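# Cap two open paint markers with matching colour caps

## Task

Put caps on the two uncapped paint markers. Done only when all four markers (yellow, red, blue, green) stand in the stand, each with its own same-coloured cap pressed on until it clicks.

## Robot and tools

Robot: two arms, left_arm and right_arm, each with six revolute joints and a two-finger gripper with a wrist camera. The scene frame has its origin at table height, halfway between the nominal arm bases. +z is up, +x points out over the table, and left_arm sits on the +y side. Image left and right do not match arm names. Calibrated bases in the scene frame: left_arm at (+0.010, +0.289, 0) m, right_arm at (-0.012, -0.333, 0) m, both nearly unrotated with z up. Each gripper's end_effector_position (m) and end_effector_quat_wxyz are reported in that arm's own base frame. They can be a few cm off, more at long reach. The fingers point along the gripper's +z and close along its y. The reported point lies between the pads, about 1 cm short of the tips.

Row layout, shared by execute_actions and move: one flat list of 14 numbers covering both arms, even if only one moves. The first 7 are left_arm, the next 7 right_arm. Within each arm the order is wrist pitch, wrist yaw, shoulder, wrist roll, waist, elbow, then gripper opening. The six joint numbers are scaled offsets in [-1, 1] from that arm's Joint targets as they were when the action (or move) began. They are not offsets from the previous row, and they are not poses. Scale for 1.0: 2.811 rad for waist and shoulder, 2.53 for elbow, 2.575 for wrist pitch, 8.12 for wrist yaw, 9.528 for wrist roll. The opening is absolute: +1 fully open, -1 closed. To keep a gripper as it is, resend its current command; 0 means half open. Stated joint ranges (rad): waist -2.880..2.880, shoulder 0..3.142, elbow 0..3.019, wrist pitch -1.693..1.571, wrist yaw -1.571..1.571, wrist roll -2.094..2.094. An action that reaches more than 0.084 rad beyond a range is refused for both arms. Joints stopped at a real end show "joint sent to its limit".

execute_actions(actions, cameras): actions is a list of actions. Each action is a table of up to 15 rows, one row per 1/30 s control step. A table shorter than 15 rows repeats its last row. Each action lasts 0.5 s. An empty list just reports state and images. Per step, targets are kept within a set lead of the measured angles. Targets that would shift the gripper over 110 mm are scaled back. Large offsets may therefore need several actions, and tiny ones may not start.

move(target, speed, blend, opening_speed, blocking, cameras): steers all joints together toward the given row, or a list of up to 15 rows. Each row's offsets count from the same Joint targets, not from the row before, and the whole list has 10 s. speed is the rad/s of the joint with farthest to go (0.01 to 12.57, default 0.5), one number or one per target. blend (rad) rounds corners in a list. opening_speed (at least 0.2 per second on the -1..+1 scale) closes or opens the gripper gradually; use a low value for fragile parts. Gripper changes in later list rows take effect only once the arm is at rest there. The path does not avoid obstacles or the other arm. The result adds a "move:" line: done, off_target (resting over 0.035 rad from target), moving, held, or fault, plus limits=held if steps were withheld. blocking=false returns after about 0.5 s while the motion continues.

wait(seconds 0..10): lets time pass with commands held. stop(): brakes a running move, which needs braking distance. zoom_image(camera, region [x0,y0,x1,y1] pixels, at most 504x504): enlarges part of the latest image from cam_head_left, cam_head_right, cam_left_wrist or cam_right_wrist. read_manual(section "licences") gives URDF licence text only. finished_scene ends the scene permanently, so call it only once every marker is capped correctly and stable.

Result lines: Joint positions and Joint velocities list, per arm, the six joints in row order, then the pad gap (m; 0.094 fully open). Joint targets is the base for your next offsets. grip_measured is the finger opening on the command scale. It reads slightly wide with nothing held and a little narrow when squeezing, and it does not show the moment of contact. grip_effort_nm is gripper motor effort (negative closes); it is not pad force. Joint torques follow row order. Entries 1 and 6 wrap at ±28 N m, and all entries include the arm's own weight. "within noise" means an arm is still. "joint command not followed" means the clearance check altered targets. MOTOR HOT warns of overheating; an OVER-TEMPERATURE FAULT drops the arm for 30-60 s or more.

Cameras: cam_head_left and cam_head_right are fixed (896x504, scene frame). cam_left_wrist and cam_right_wrist are fisheye (616x616, arm base frames) and may lag while the arm moves.

Avoid: dropping caps or markers, releasing things while they move, fast impacts, pressing hard past a contact, and knocking anything off the table (that fails the task). Never let the arms collide or a gripper pinch the other arm's fingers. To end a push or recover a dragged arm, command its targets back past its measured positions. Don't hold loads or stretched poses longer than needed, because that heats the motors. To grip, command an opening well below the touch reading; to release, command one well above grip_measured. Objects may be nudged now and then, so recheck with the cameras.

Each tool is called after "Emit:" in YAML: its name, and indented under it one key for each argument.

## Session

Emit:
execute_actions:
  actions: []

Scene clock: 0.00 s.
left_arm: end_effector_position=(+0.4018, +0.1616, +0.1800) grip_measured=+1.000 grip_effort_nm=n/a end_effector_quat_wxyz=(+0.638, -0.190, +0.685, -0.294) | right_arm: end_effector_position=(+0.8477, -0.2226, +0.2072) grip_measured=+1.000 grip_effort_nm=n/a end_effector_quat_wxyz=(+0.612, +0.283, +0.605, -0.424)
Joint names: [wrist pitch, wrist yaw, shoulder, wrist roll, waist, elbow]
Joint positions: left_arm=[1.032 0.846 1.429 -0.69 0.685 0.378 0.094] | right_arm=[0.622 0.938 2.398 -0.318 -0.097 1.96 0.094]
Joint velocities: within noise
Joint torques (N m): no reading
Heat: left arm: hottest waist 22 °C; right arm: hottest gripper 25 °C.
Joint targets: left_arm=[1.039 0.846 1.424 -0.689 0.685 0.397] | right_arm=[0.624 0.938 2.413 -0.318 -0.097 1.979]
Tool commands: left_gripper/opening=+1.0 right_gripper/opening=+1.0

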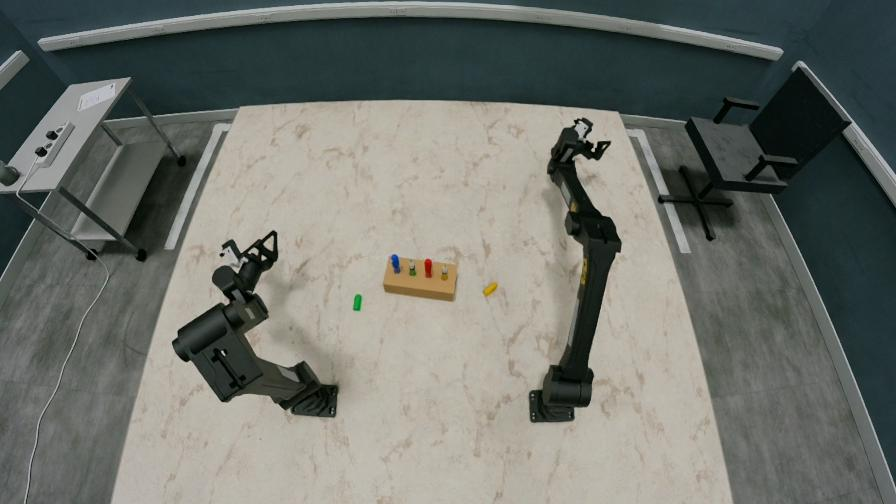

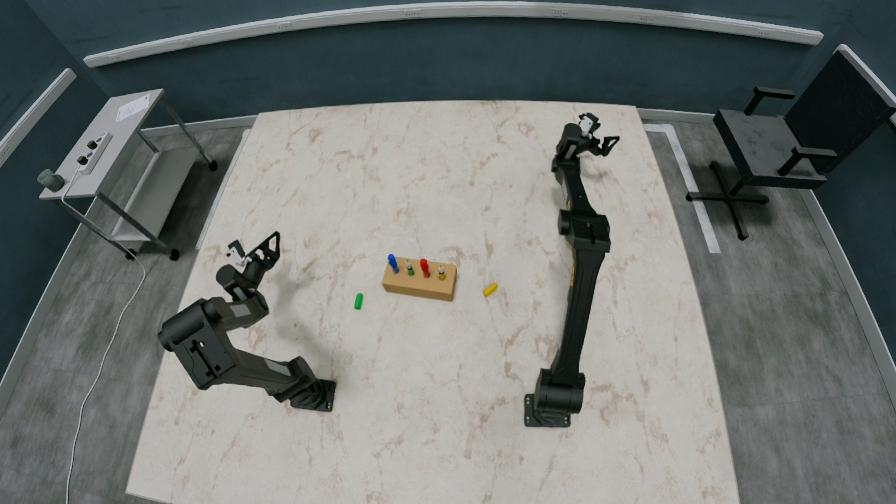

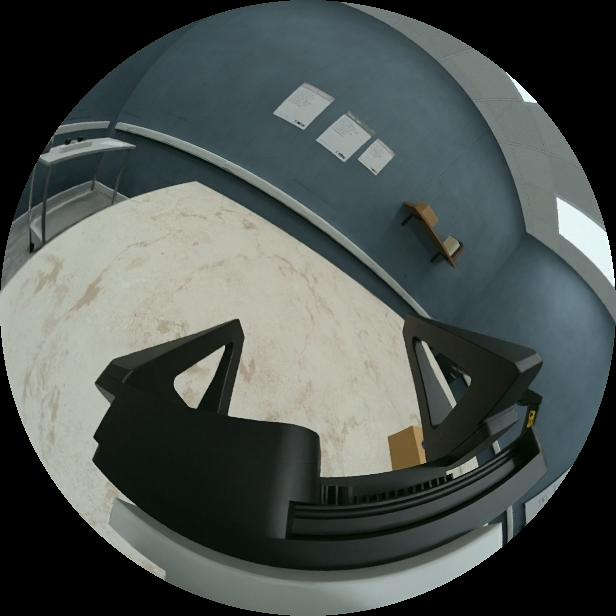

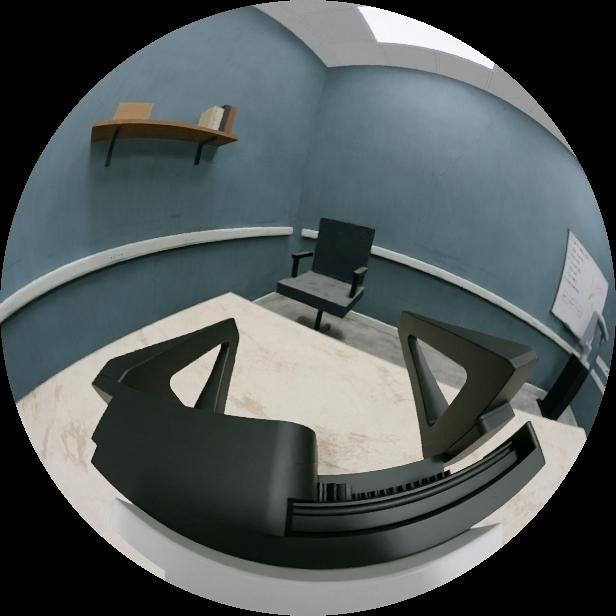

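Emit:
zoom_image:
  camera: "cam_head_left"
  region: [340, 230, 520, 330]

Emit:
zoom_image:
  camera: "cam_head_right"
  region: [340, 230, 520, 330]

Scaled by 2.800 from the camera's 896x504 image, which has a finer 1280x720 frame.

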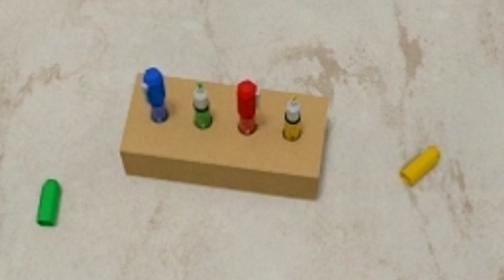

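Scaled by 2.800 from the camera's 896x504 image, which has a finer 1280x720 frame.

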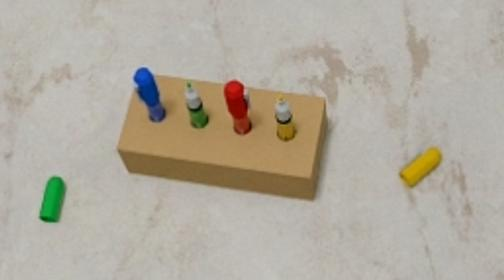

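Emit:
move:
  target:
    - [-0.98602, -0.10419, -0.11526, 0.07231, -0.24369, 0.35692, 1.0, -0.505, -0.0693, -0.264, 0.02, 0.1187, -0.1968, 1.0]
    - [-0.9953, -0.10419, -0.04233, 0.07231, -0.47456, 0.34032, 1.0, -0.84175, -0.11552, -0.44006, 0.033375, 0.19779, -0.32806, 1.0]
  speed: 1.2
  blend: [0.2, 0]

Scene clock: 8.33 s.
left_arm: end_effector_position=(+0.2931, -0.2196, +0.2430) grip_measured=+1.000 grip_effort_nm=-0.007 end_effector_quat_wxyz=(-0.005, +0.310, +0.951, +0.000) | right_arm: end_effector_position=(+0.2934, +0.1406, +0.2530) grip_measured=+1.000 grip_effort_nm=-0.037 end_effector_quat_wxyz=(+0.008, -0.227, +0.974, +0.000)
Joint names: [wrist pitch, wrist yaw, shoulder, wrist roll, waist, elbow]
Joint positions: left_arm=[-1.516 0.003 1.305 -0.009 -0.64 1.239 0.094] | right_arm=[-1.535 0.003 1.178 -0.009 0.45 1.158 0.094]
Joint velocities: within noise
Joint torques (N m): left_arm=[0.1 -0.11 -8.76 0.03 -0.15 9.65] | right_arm=[0.42 -0.21 -9.82 0.03 2.84 6.69]
Heat: left arm: hottest waist 22 °C; right arm: hottest shoulder 25 °C.
Joint targets: left_arm=[-1.524 0.000 1.305 0.000 -0.649 1.258] | right_arm=[-1.543 0.000 1.176 0.000 0.459 1.149]
move: done
camera_calibration:
cam_left_wrist: T_world_to_cam=[[-0.647074, -0.760016, -0.0605832, 0.0457391], [-0.676443, 0.535626, 0.505499, 0.208514], [-0.351738, 0.368077, -0.860697, 0.494665], [0, 0, 0, 1]] pos_world=[0.344637, -0.258997, 0.323124]
cam_right_wrist: T_world_to_cam=[[0.38746, -0.92123, -0.0347797, 0.0284091], [-0.796113, -0.353383, 0.491248, 0.173527], [-0.464843, -0.16265, -0.870325, 0.476733], [0, 0, 0, 1]] pos_world=[0.348746, 0.165034, 0.330656]

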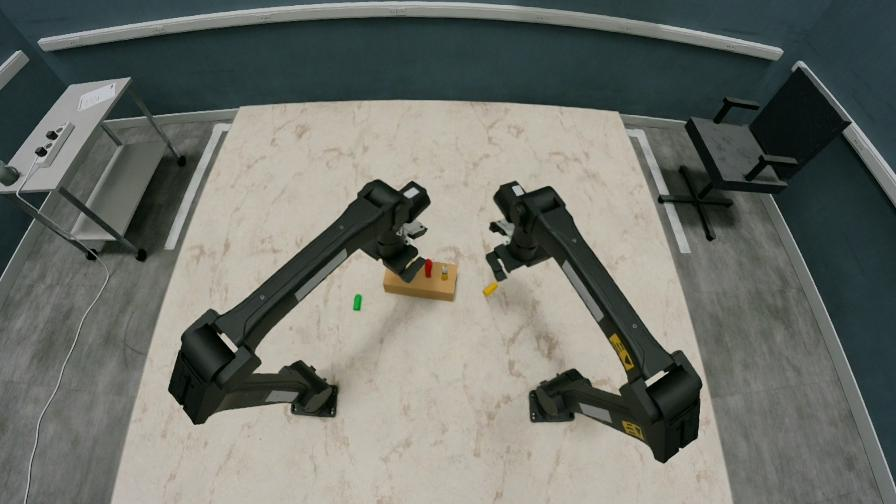

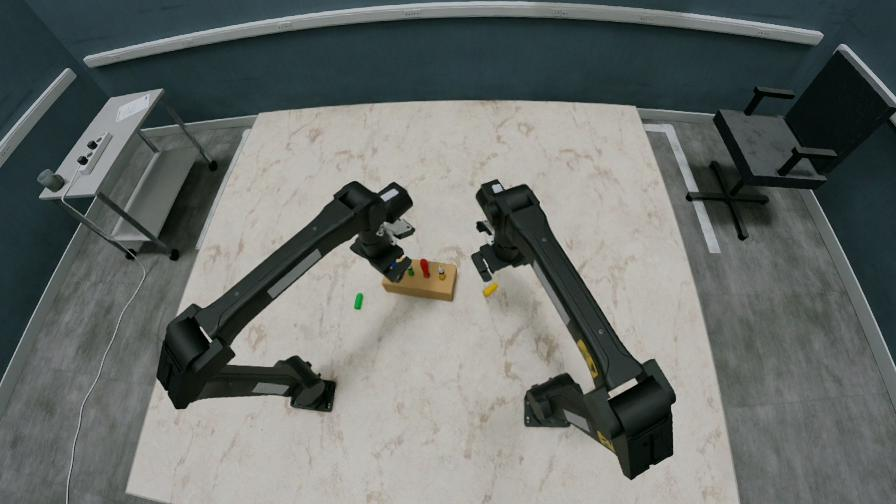

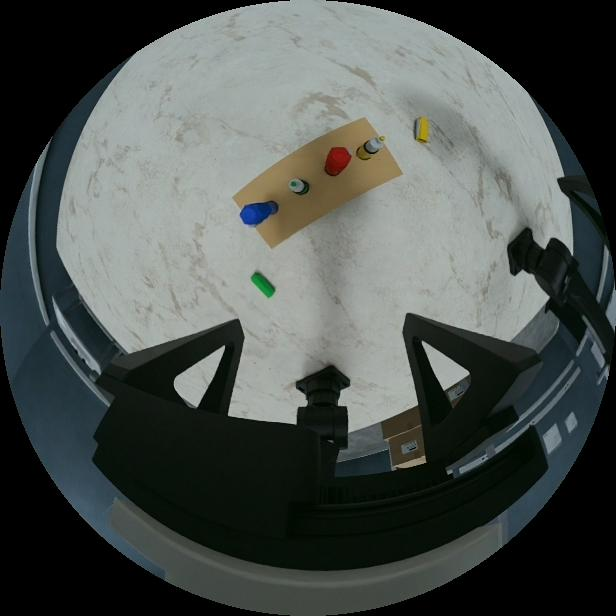

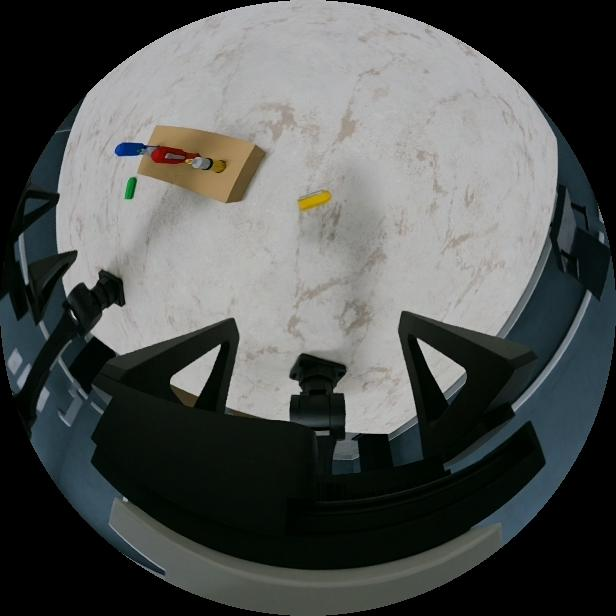

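Emit:
zoom_image:
  camera: "cam_left_wrist"
  region: [220, 90, 450, 320]

Emit:
zoom_image:
  camera: "cam_right_wrist"
  region: [100, 90, 350, 250]

Scaled by 2.191 from the camera's 616x616 image, which has a finer 880x880 frame.

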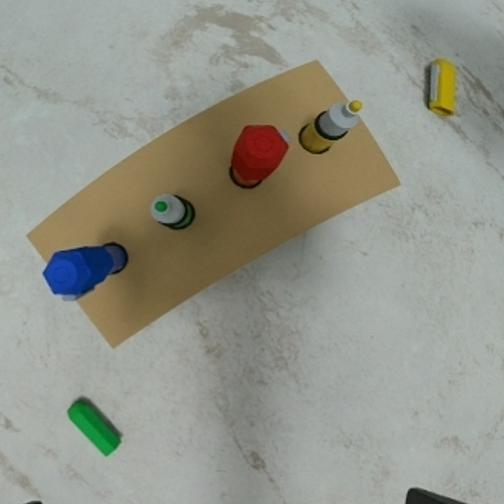

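Scaled by 2.016 from the camera's 616x616 image, which has a finer 880x880 frame.

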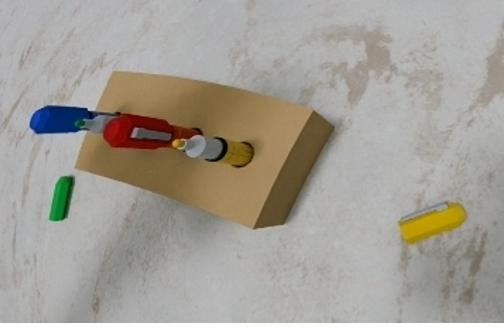

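Emit:
zoom_image:
  camera: "cam_right_wrist"
  region: [180, 110, 280, 210]

Emit:
zoom_image:
  camera: "cam_left_wrist"
  region: [320, 100, 420, 200]

Scaled by 5.040 from the camera's 616x616 image, which has a finer 880x880 frame.

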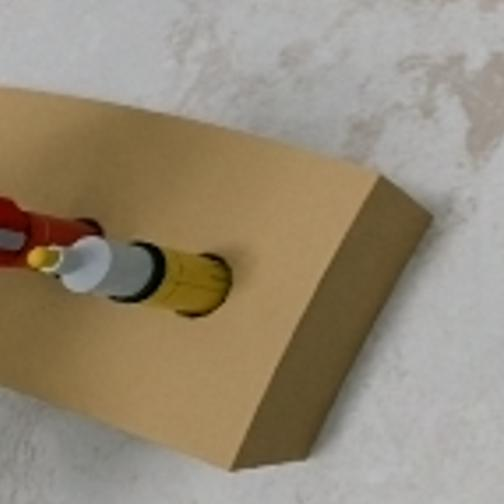

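Scaled by 5.040 from the camera's 616x616 image, which has a finer 880x880 frame.

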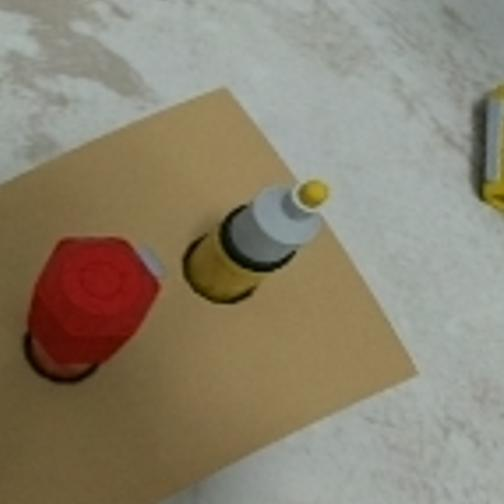

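Emit:
zoom_image:
  camera: "cam_right_wrist"
  region: [290, 175, 340, 225]

Emit:
zoom_image:
  camera: "cam_left_wrist"
  region: [235, 260, 285, 310]

Scaled by 10.080 from the camera's 616x616 image, which has a finer 880x880 frame.

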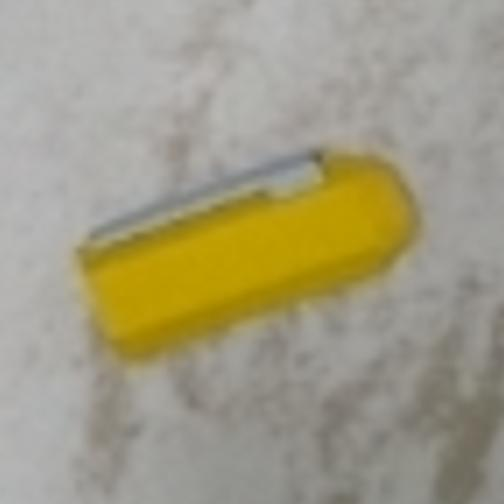

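Scaled by 10.080 from the camera's 616x616 image, which has a finer 880x880 frame.

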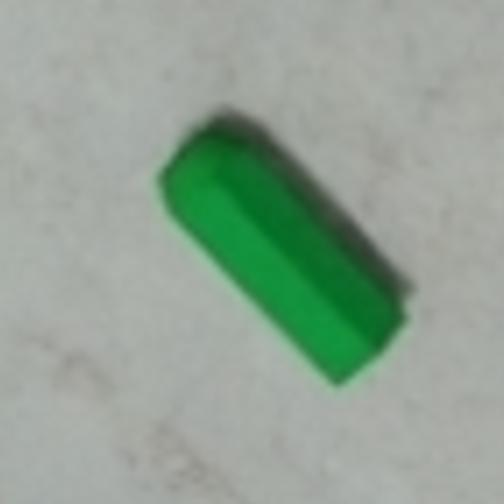

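Emit:
move:
  target: [0.06975, 0.00724, 0.05379, -0.02325, 0.13799, -0.11206, 1.0, 0.1321, -0.02986, 0.12572, 0.12353, -0.04625, -0.03451, 1.0]
  speed: 0.9

Scene clock: 15.40 s.
left_arm: end_effector_position=(+0.3039, -0.0955, +0.0993) grip_measured=+1.000 grip_effort_nm=-0.007 end_effector_quat_wxyz=(-0.136, +0.026, +0.990, +0.005) | right_arm: end_effector_position=(+0.3568, +0.1677, +0.1104) grip_measured=+1.000 grip_effort_nm=-0.046 end_effector_quat_wxyz=(-0.110, +0.405, +0.906, +0.060)
Joint names: [wrist pitch, wrist yaw, shoulder, wrist roll, waist, elbow]
Joint positions: left_arm=[-1.351 0.056 1.455 -0.212 -0.273 0.969 0.094] | right_arm=[-1.211 -0.239 1.507 1.168 0.337 1.068 0.094]
Joint velocities: within noise
Joint torques (N m): left_arm=[0.21 0.14 -9.11 -0.13 1.49 7.24] | right_arm=[0.81 -0.31 -12.51 0.02 1.32 5.9]
Heat: left arm: hottest waist 22 °C; right arm: hottest elbow 26 °C.
Joint targets: left_arm=[-1.344 0.059 1.456 -0.222 -0.261 0.974] | right_arm=[-1.203 -0.243 1.529 1.177 0.329 1.062]
move: done
camera_calibration:
cam_left_wrist: T_world_to_cam=[[-0.140658, -0.989058, -0.0444998, -0.0390492], [-0.699419, 0.067454, 0.711522, 0.163875], [-0.700735, 0.131205, -0.701253, 0.396717], [0, 0, 0, 1]] pos_world=[0.387118, -0.101727, 0.15986]
cam_right_wrist: T_world_to_cam=[[-0.790058, -0.611681, -0.0406751, 0.392698], [-0.456977, 0.543414, 0.704183, 0.00874069], [-0.408632, 0.574933, -0.708852, 0.224898], [0, 0, 0, 1]] pos_world=[0.406149, 0.106154, 0.169238]

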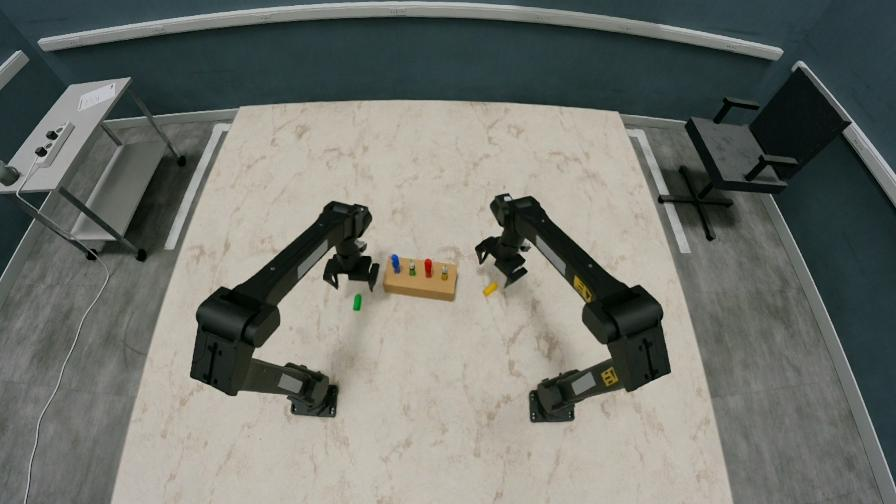

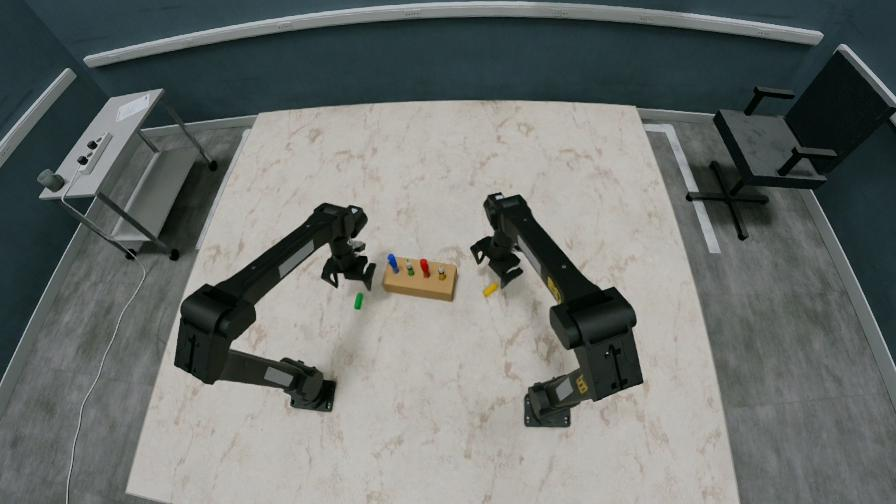

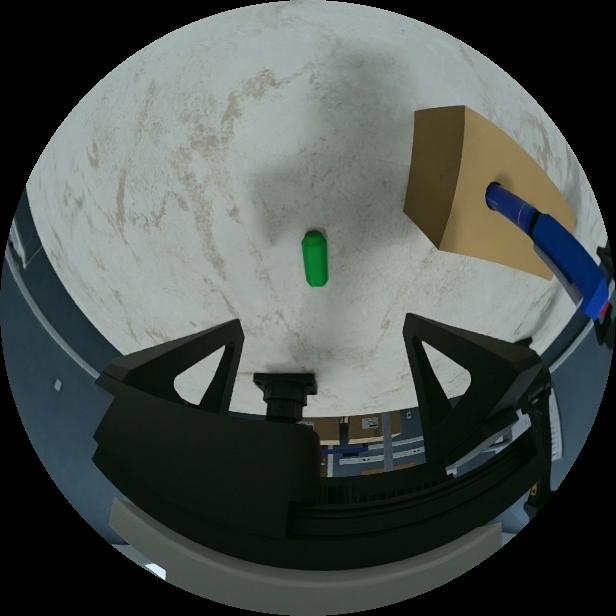

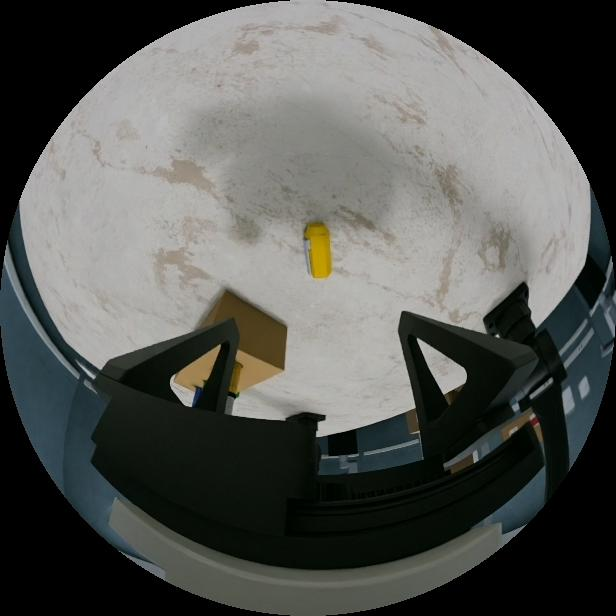

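Emit:
zoom_image:
  camera: "cam_left_wrist"
  region: [280, 220, 350, 290]

Emit:
zoom_image:
  camera: "cam_right_wrist"
  region: [283, 213, 353, 283]

Scaled by 7.200 from the camera's 616x616 image, which has a finer 880x880 frame.

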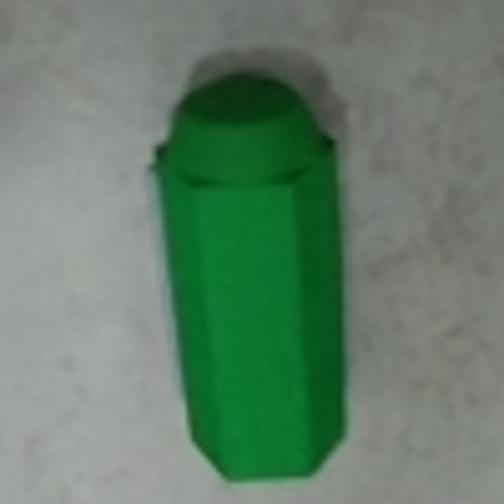

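Scaled by 7.200 from the camera's 616x616 image, which has a finer 880x880 frame.

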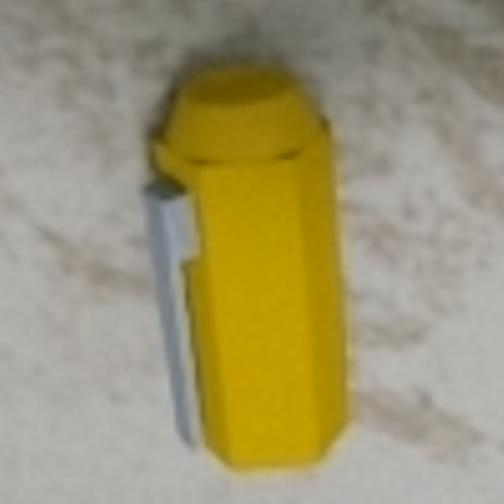

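Emit:
zoom_image:
  camera: "cam_left_wrist"
  region: [295, 225, 335, 265]

Emit:
zoom_image:
  camera: "cam_left_wrist"
  region: [295, 252, 335, 292]

Scaled by 12.600 from the camera's 616x616 image, which has a finer 880x880 frame.

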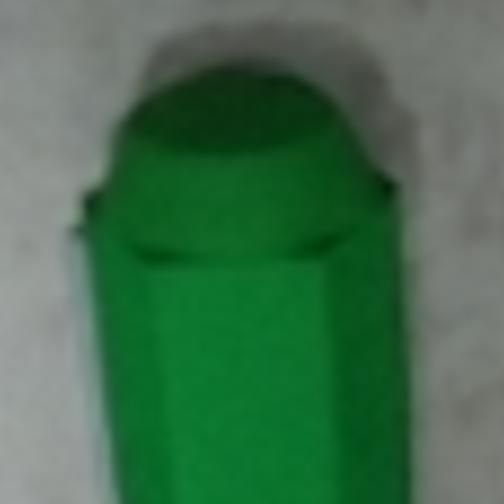

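Scaled by 12.600 from the camera's 616x616 image, which has a finer 880x880 frame.

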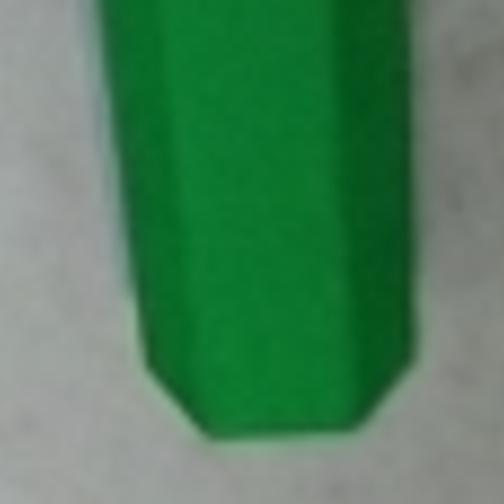

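Emit:
move:
  target: [0.04493, -0.00085, 0.01683, 0.00274, 0.00701, -0.02763, 1.0, 0.04078, 0.0004, 0.02376, -0.00293, 0.00783, -0.02375, 1.0]
  speed: 0.3

Scene clock: 19.43 s.
left_arm: end_effector_position=(+0.3004, -0.0886, +0.0594) grip_measured=+1.000 grip_effort_nm=-0.002 end_effector_quat_wxyz=(-0.137, +0.021, +0.990, +0.004) | right_arm: end_effector_position=(+0.3529, +0.1680, +0.0643) grip_measured=+1.000 grip_effort_nm=-0.051 end_effector_quat_wxyz=(-0.118, +0.399, +0.908, +0.053)
Joint names: [wrist pitch, wrist yaw, shoulder, wrist roll, waist, elbow]
Joint positions: left_arm=[-1.236 0.055 1.503 -0.206 -0.255 0.899 0.094] | right_arm=[-1.107 -0.239 1.574 1.157 0.341 1.008 0.094]
Joint velocities: within noise
Joint torques (N m): left_arm=[0.16 -0.09 -9.29 0.05 1.67 6.74] | right_arm=[0.81 -0.16 -12.86 -0.14 2.9 5.45]
Heat: left arm: hottest waist 22 °C; right arm: hottest elbow 26 °C.
Joint targets: left_arm=[-1.228 0.052 1.503 -0.196 -0.241 0.905] | right_arm=[-1.098 -0.239 1.596 1.149 0.351 1.002]
move: done
camera_calibration:
cam_left_wrist: T_world_to_cam=[[-0.130301, -0.990473, -0.0445538, -0.0377868], [-0.698433, 0.0598018, 0.713172, 0.188207], [-0.703713, 0.124045, -0.699571, 0.36546], [0, 0, 0, 1]] pos_world=[0.383706, -0.0940154, 0.119758]
cam_right_wrist: T_world_to_cam=[[-0.781449, -0.623588, -0.0217857, 0.385676], [-0.451285, 0.540727, 0.709899, 0.037241], [-0.430905, 0.564582, -0.703966, 0.199721], [0, 0, 0, 1]] pos_world=[0.404253, 0.107608, 0.122561]

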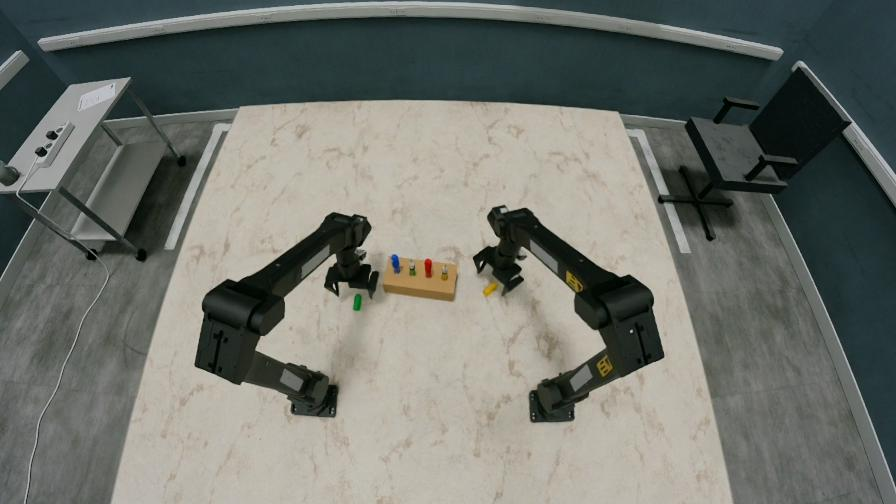

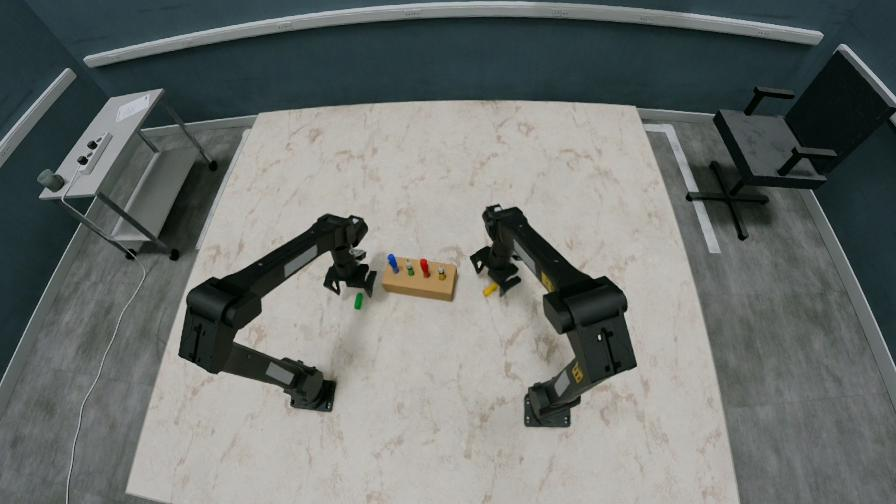

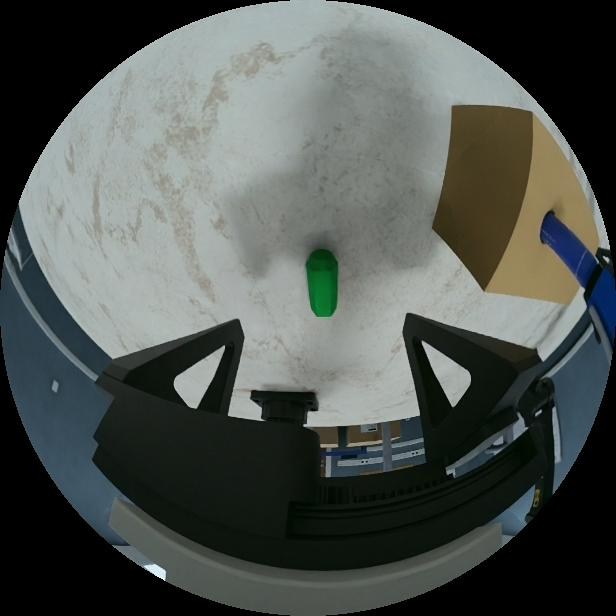

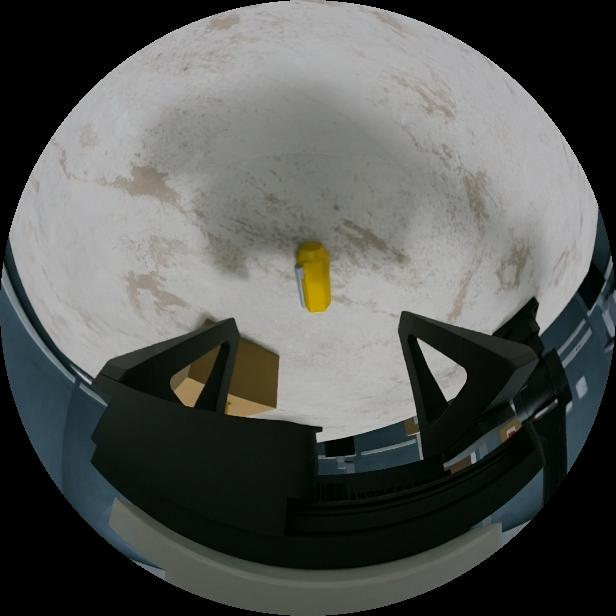

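Emit:
zoom_image:
  camera: "cam_left_wrist"
  region: [280, 235, 370, 325]

Emit:
zoom_image:
  camera: "cam_right_wrist"
  region: [270, 230, 360, 320]

Scaled by 5.600 from the camera's 616x616 image, which has a finer 880x880 frame.

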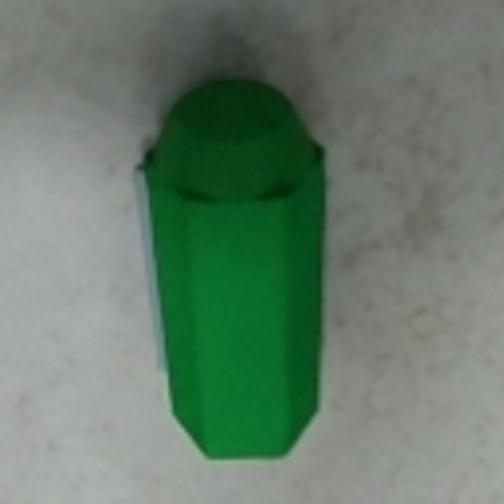

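Scaled by 5.600 from the camera's 616x616 image, which has a finer 880x880 frame.

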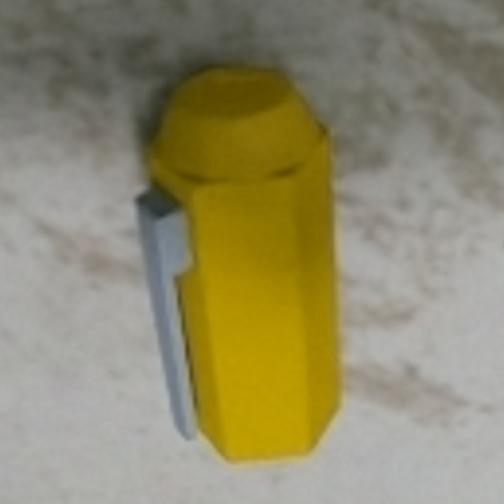

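Emit:
move:
  target: [0.0501, 0, 0.02216, 0.00147, 0, -0.0215, 1.0, 0.04117, 0, 0.02277, -0.0021, 0, -0.01818, 1.0]
  speed: 0.15

Scene clock: 22.33 s.
left_arm: end_effector_position=(+0.3010, -0.0888, +0.0216) grip_measured=+1.000 grip_effort_nm=-0.007 end_effector_quat_wxyz=(-0.128, +0.028, +0.991, +0.001) | right_arm: end_effector_position=(+0.3530, +0.1681, +0.0278) grip_measured=+1.000 grip_effort_nm=-0.042 end_effector_quat_wxyz=(-0.116, +0.390, +0.912, +0.055)
Joint names: [wrist pitch, wrist yaw, shoulder, wrist roll, waist, elbow]
Joint positions: left_arm=[-1.107 0.055 1.562 -0.191 -0.255 0.847 0.094] | right_arm=[-1.001 -0.239 1.632 1.137 0.341 0.963 0.094]
Joint velocities: within noise
Joint torques (N m): left_arm=[0.2 -0.09 -9.23 0.03 1.67 6.04] | right_arm=[0.76 -0.16 -12.75 -0.1 2.84 4.89]
Heat: left arm: hottest waist 22 °C; right arm: hottest elbow 26 °C.
Joint targets: left_arm=[-1.099 0.052 1.566 -0.182 -0.241 0.850] | right_arm=[-0.992 -0.239 1.660 1.129 0.351 0.956]
move: done
camera_calibration:
cam_left_wrist: T_world_to_cam=[[-0.143119, -0.988946, -0.0387721, -0.0356994], [-0.709688, 0.0752424, 0.700486, 0.220635], [-0.689826, 0.127769, -0.712612, 0.335952], [0, 0, 0, 1]] pos_world=[0.383221, -0.0948301, 0.0834675]
cam_right_wrist: T_world_to_cam=[[-0.768904, -0.638637, -0.0305003, 0.383371], [-0.467031, 0.528435, 0.70897, 0.0708581], [-0.436657, 0.559374, -0.704579, 0.176984], [0, 0, 0, 1]] pos_world=[0.405149, 0.10839, 0.0861559]

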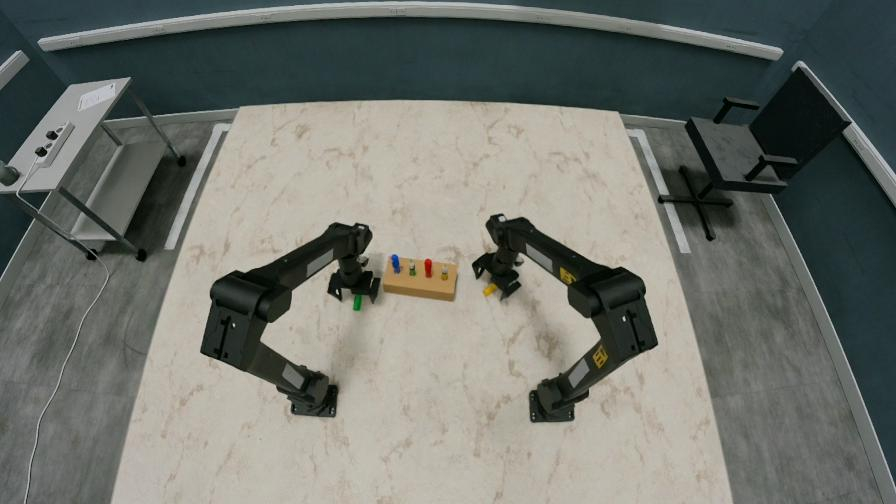

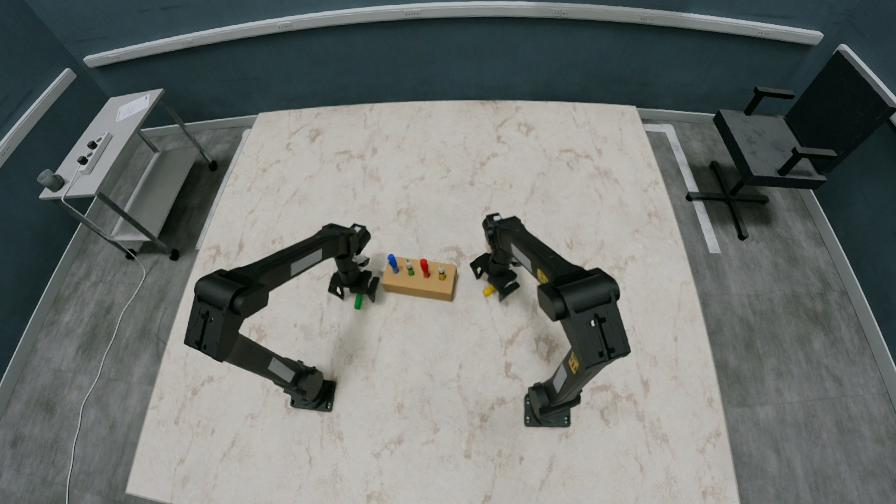

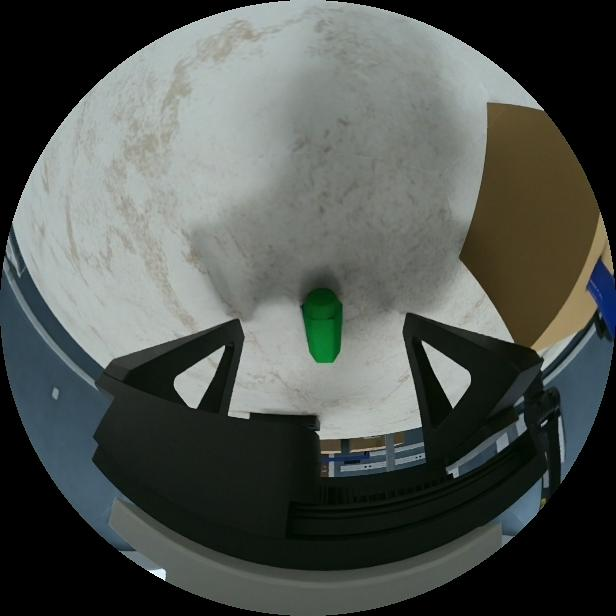

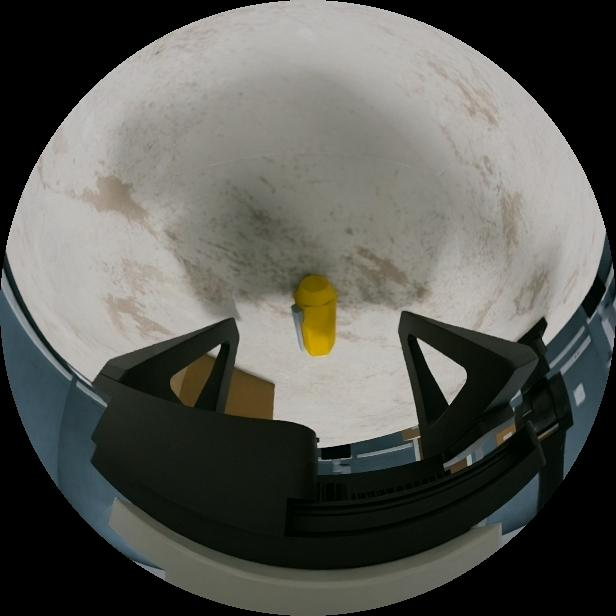

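Emit:
zoom_image:
  camera: "cam_left_wrist"
  region: [220, 260, 430, 400]

Emit:
zoom_image:
  camera: "cam_right_wrist"
  region: [210, 260, 420, 400]

Scaled by 2.400 from the camera's 616x616 image, which has a finer 880x880 frame.

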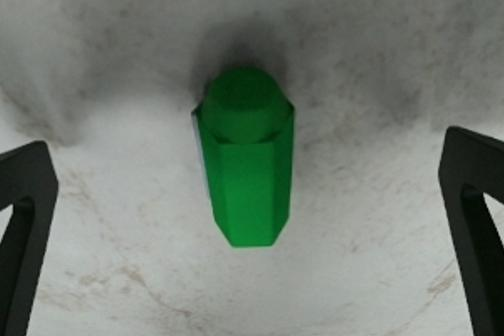

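Scaled by 2.400 from the camera's 616x616 image, which has a finer 880x880 frame.

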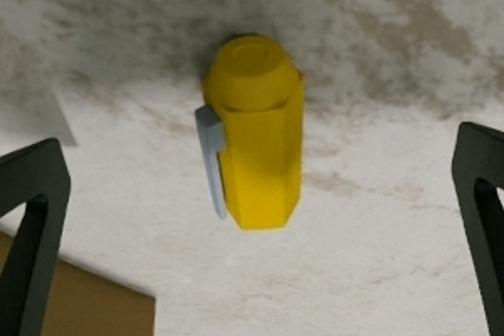

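Emit:
zoom_image:
  camera: "cam_left_wrist"
  region: [290, 280, 360, 370]

Emit:
zoom_image:
  camera: "cam_right_wrist"
  region: [280, 270, 350, 360]

Scaled by 5.600 from the camera's 616x616 image, which has a finer 880x880 frame.

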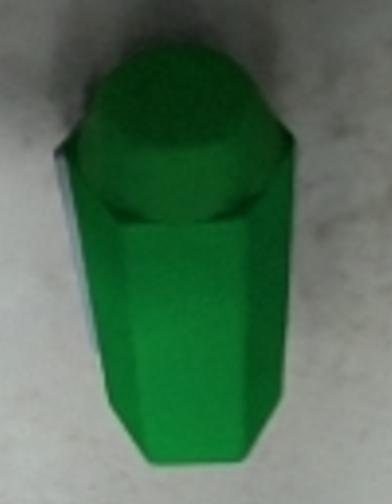

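Scaled by 5.600 from the camera's 616x616 image, which has a finer 880x880 frame.

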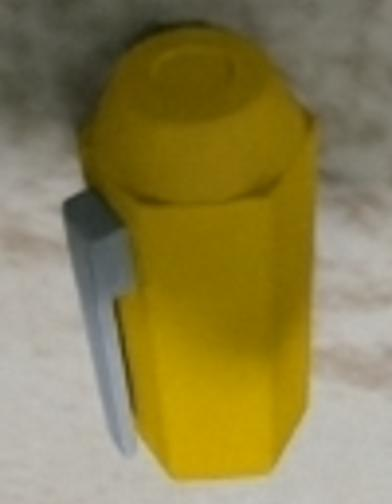

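Emit:
move:
  target: [0.00777, 0, 0.00249, 0.00084, 0, -0.00743, 1.0, 0.00816, 0, 0.00783, -0.00115, 0.00142, -0.00447, 1.0]
  speed: 0.08

Scene clock: 24.73 s.
left_arm: end_effector_position=(+0.2963, -0.0876, +0.0146) grip_measured=+1.000 grip_effort_nm=-0.007 end_effector_quat_wxyz=(-0.130, +0.032, +0.991, +0.001) | right_arm: end_effector_position=(+0.3519, +0.1686, +0.0199) grip_measured=+1.000 grip_effort_nm=-0.046 end_effector_quat_wxyz=(-0.117, +0.383, +0.914, +0.055)
Joint names: [wrist pitch, wrist yaw, shoulder, wrist roll, waist, elbow]
Joint positions: left_arm=[-1.087 0.055 1.567 -0.183 -0.255 0.829 0.094] | right_arm=[-0.982 -0.239 1.647 1.125 0.344 0.956 0.094]
Joint velocities: within noise
Joint torques (N m): left_arm=[0.24 -0.08 -9.05 0.04 1.67 5.87] | right_arm=[0.87 -0.16 -12.1 -0.08 3.08 4.57]
Heat: left arm: hottest waist 22 °C; right arm: hottest elbow 26 °C.
Joint targets: left_arm=[-1.079 0.052 1.573 -0.174 -0.241 0.831] | right_arm=[-0.971 -0.239 1.682 1.118 0.354 0.945]
move: done
camera_calibration:
cam_left_wrist: T_world_to_cam=[[-0.150894, -0.987852, -0.0371439, -0.0330182], [-0.70639, 0.0814628, 0.703119, 0.221649], [-0.691552, 0.132334, -0.710101, 0.328452], [0, 0, 0, 1]] pos_world=[0.37873, -0.0941387, 0.076162]
cam_right_wrist: T_world_to_cam=[[-0.7601, -0.649095, -0.0303886, 0.381279], [-0.473532, 0.521276, 0.709956, 0.0791389], [-0.444988, 0.554028, -0.70359, 0.174474], [0, 0, 0, 1]] pos_world=[0.404924, 0.10957, 0.0781592]

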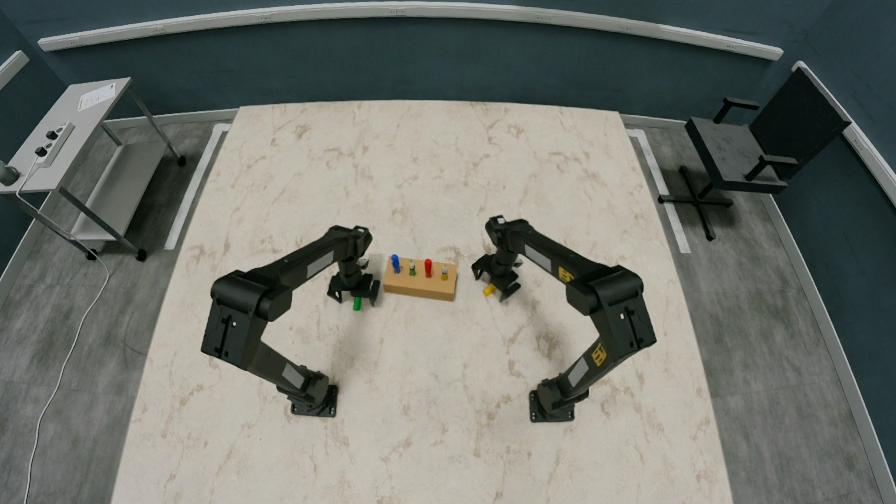

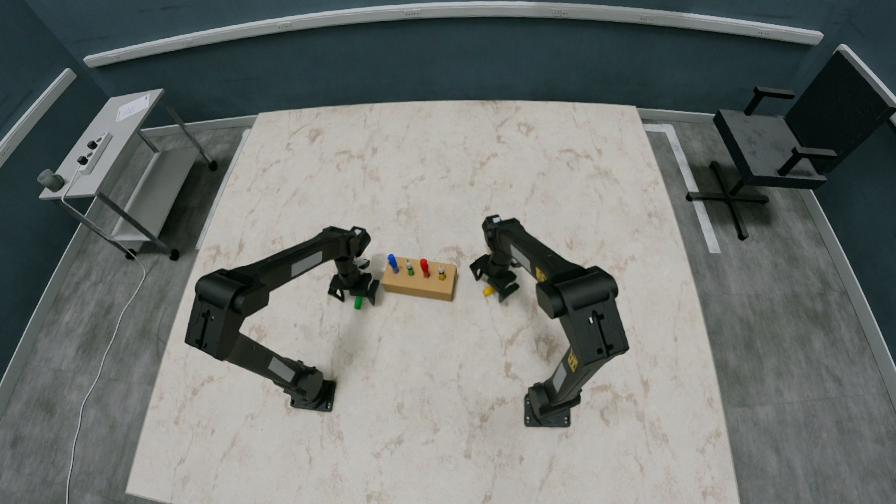

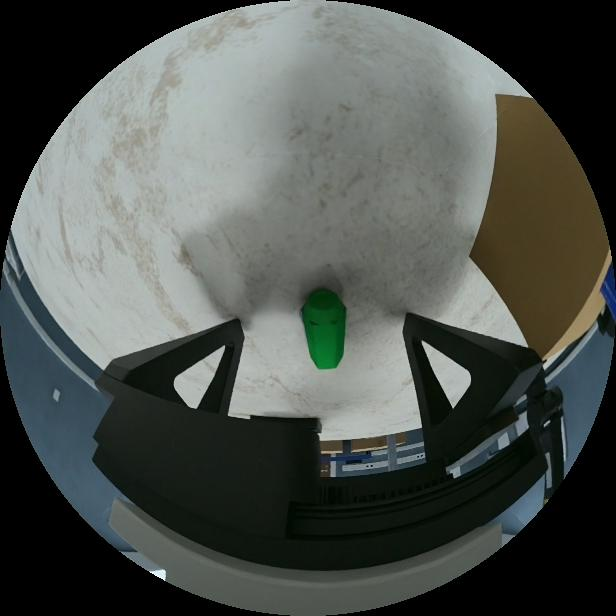

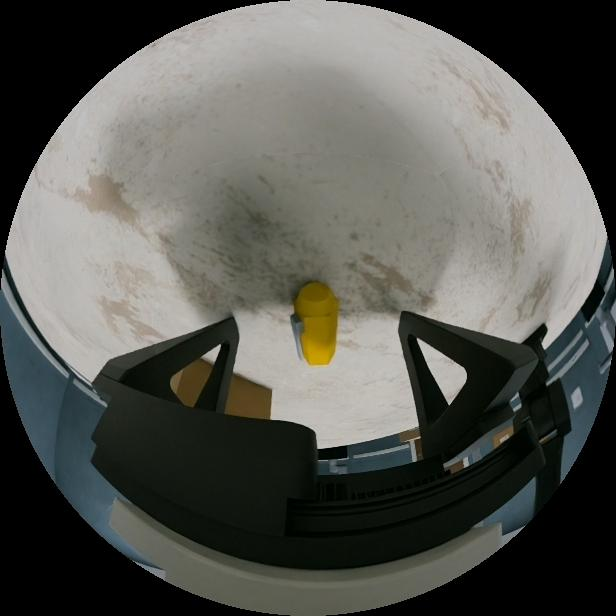

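Emit:
zoom_image:
  camera: "cam_right_wrist"
  region: [200, 270, 440, 380]

Emit:
zoom_image:
  camera: "cam_left_wrist"
  region: [210, 270, 450, 380]

Scaled by 2.100 from the camera's 616x616 image, which has a finer 880x880 frame.

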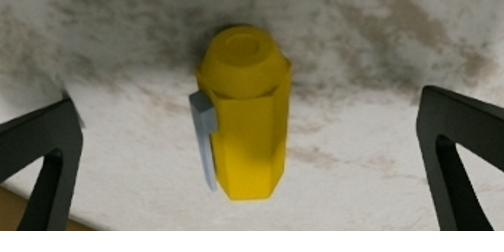

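Scaled by 2.100 from the camera's 616x616 image, which has a finer 880x880 frame.

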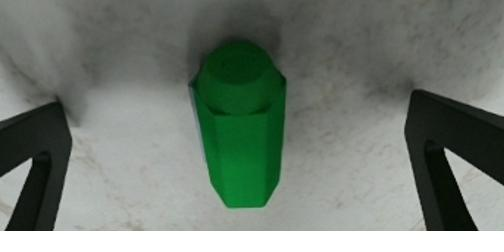

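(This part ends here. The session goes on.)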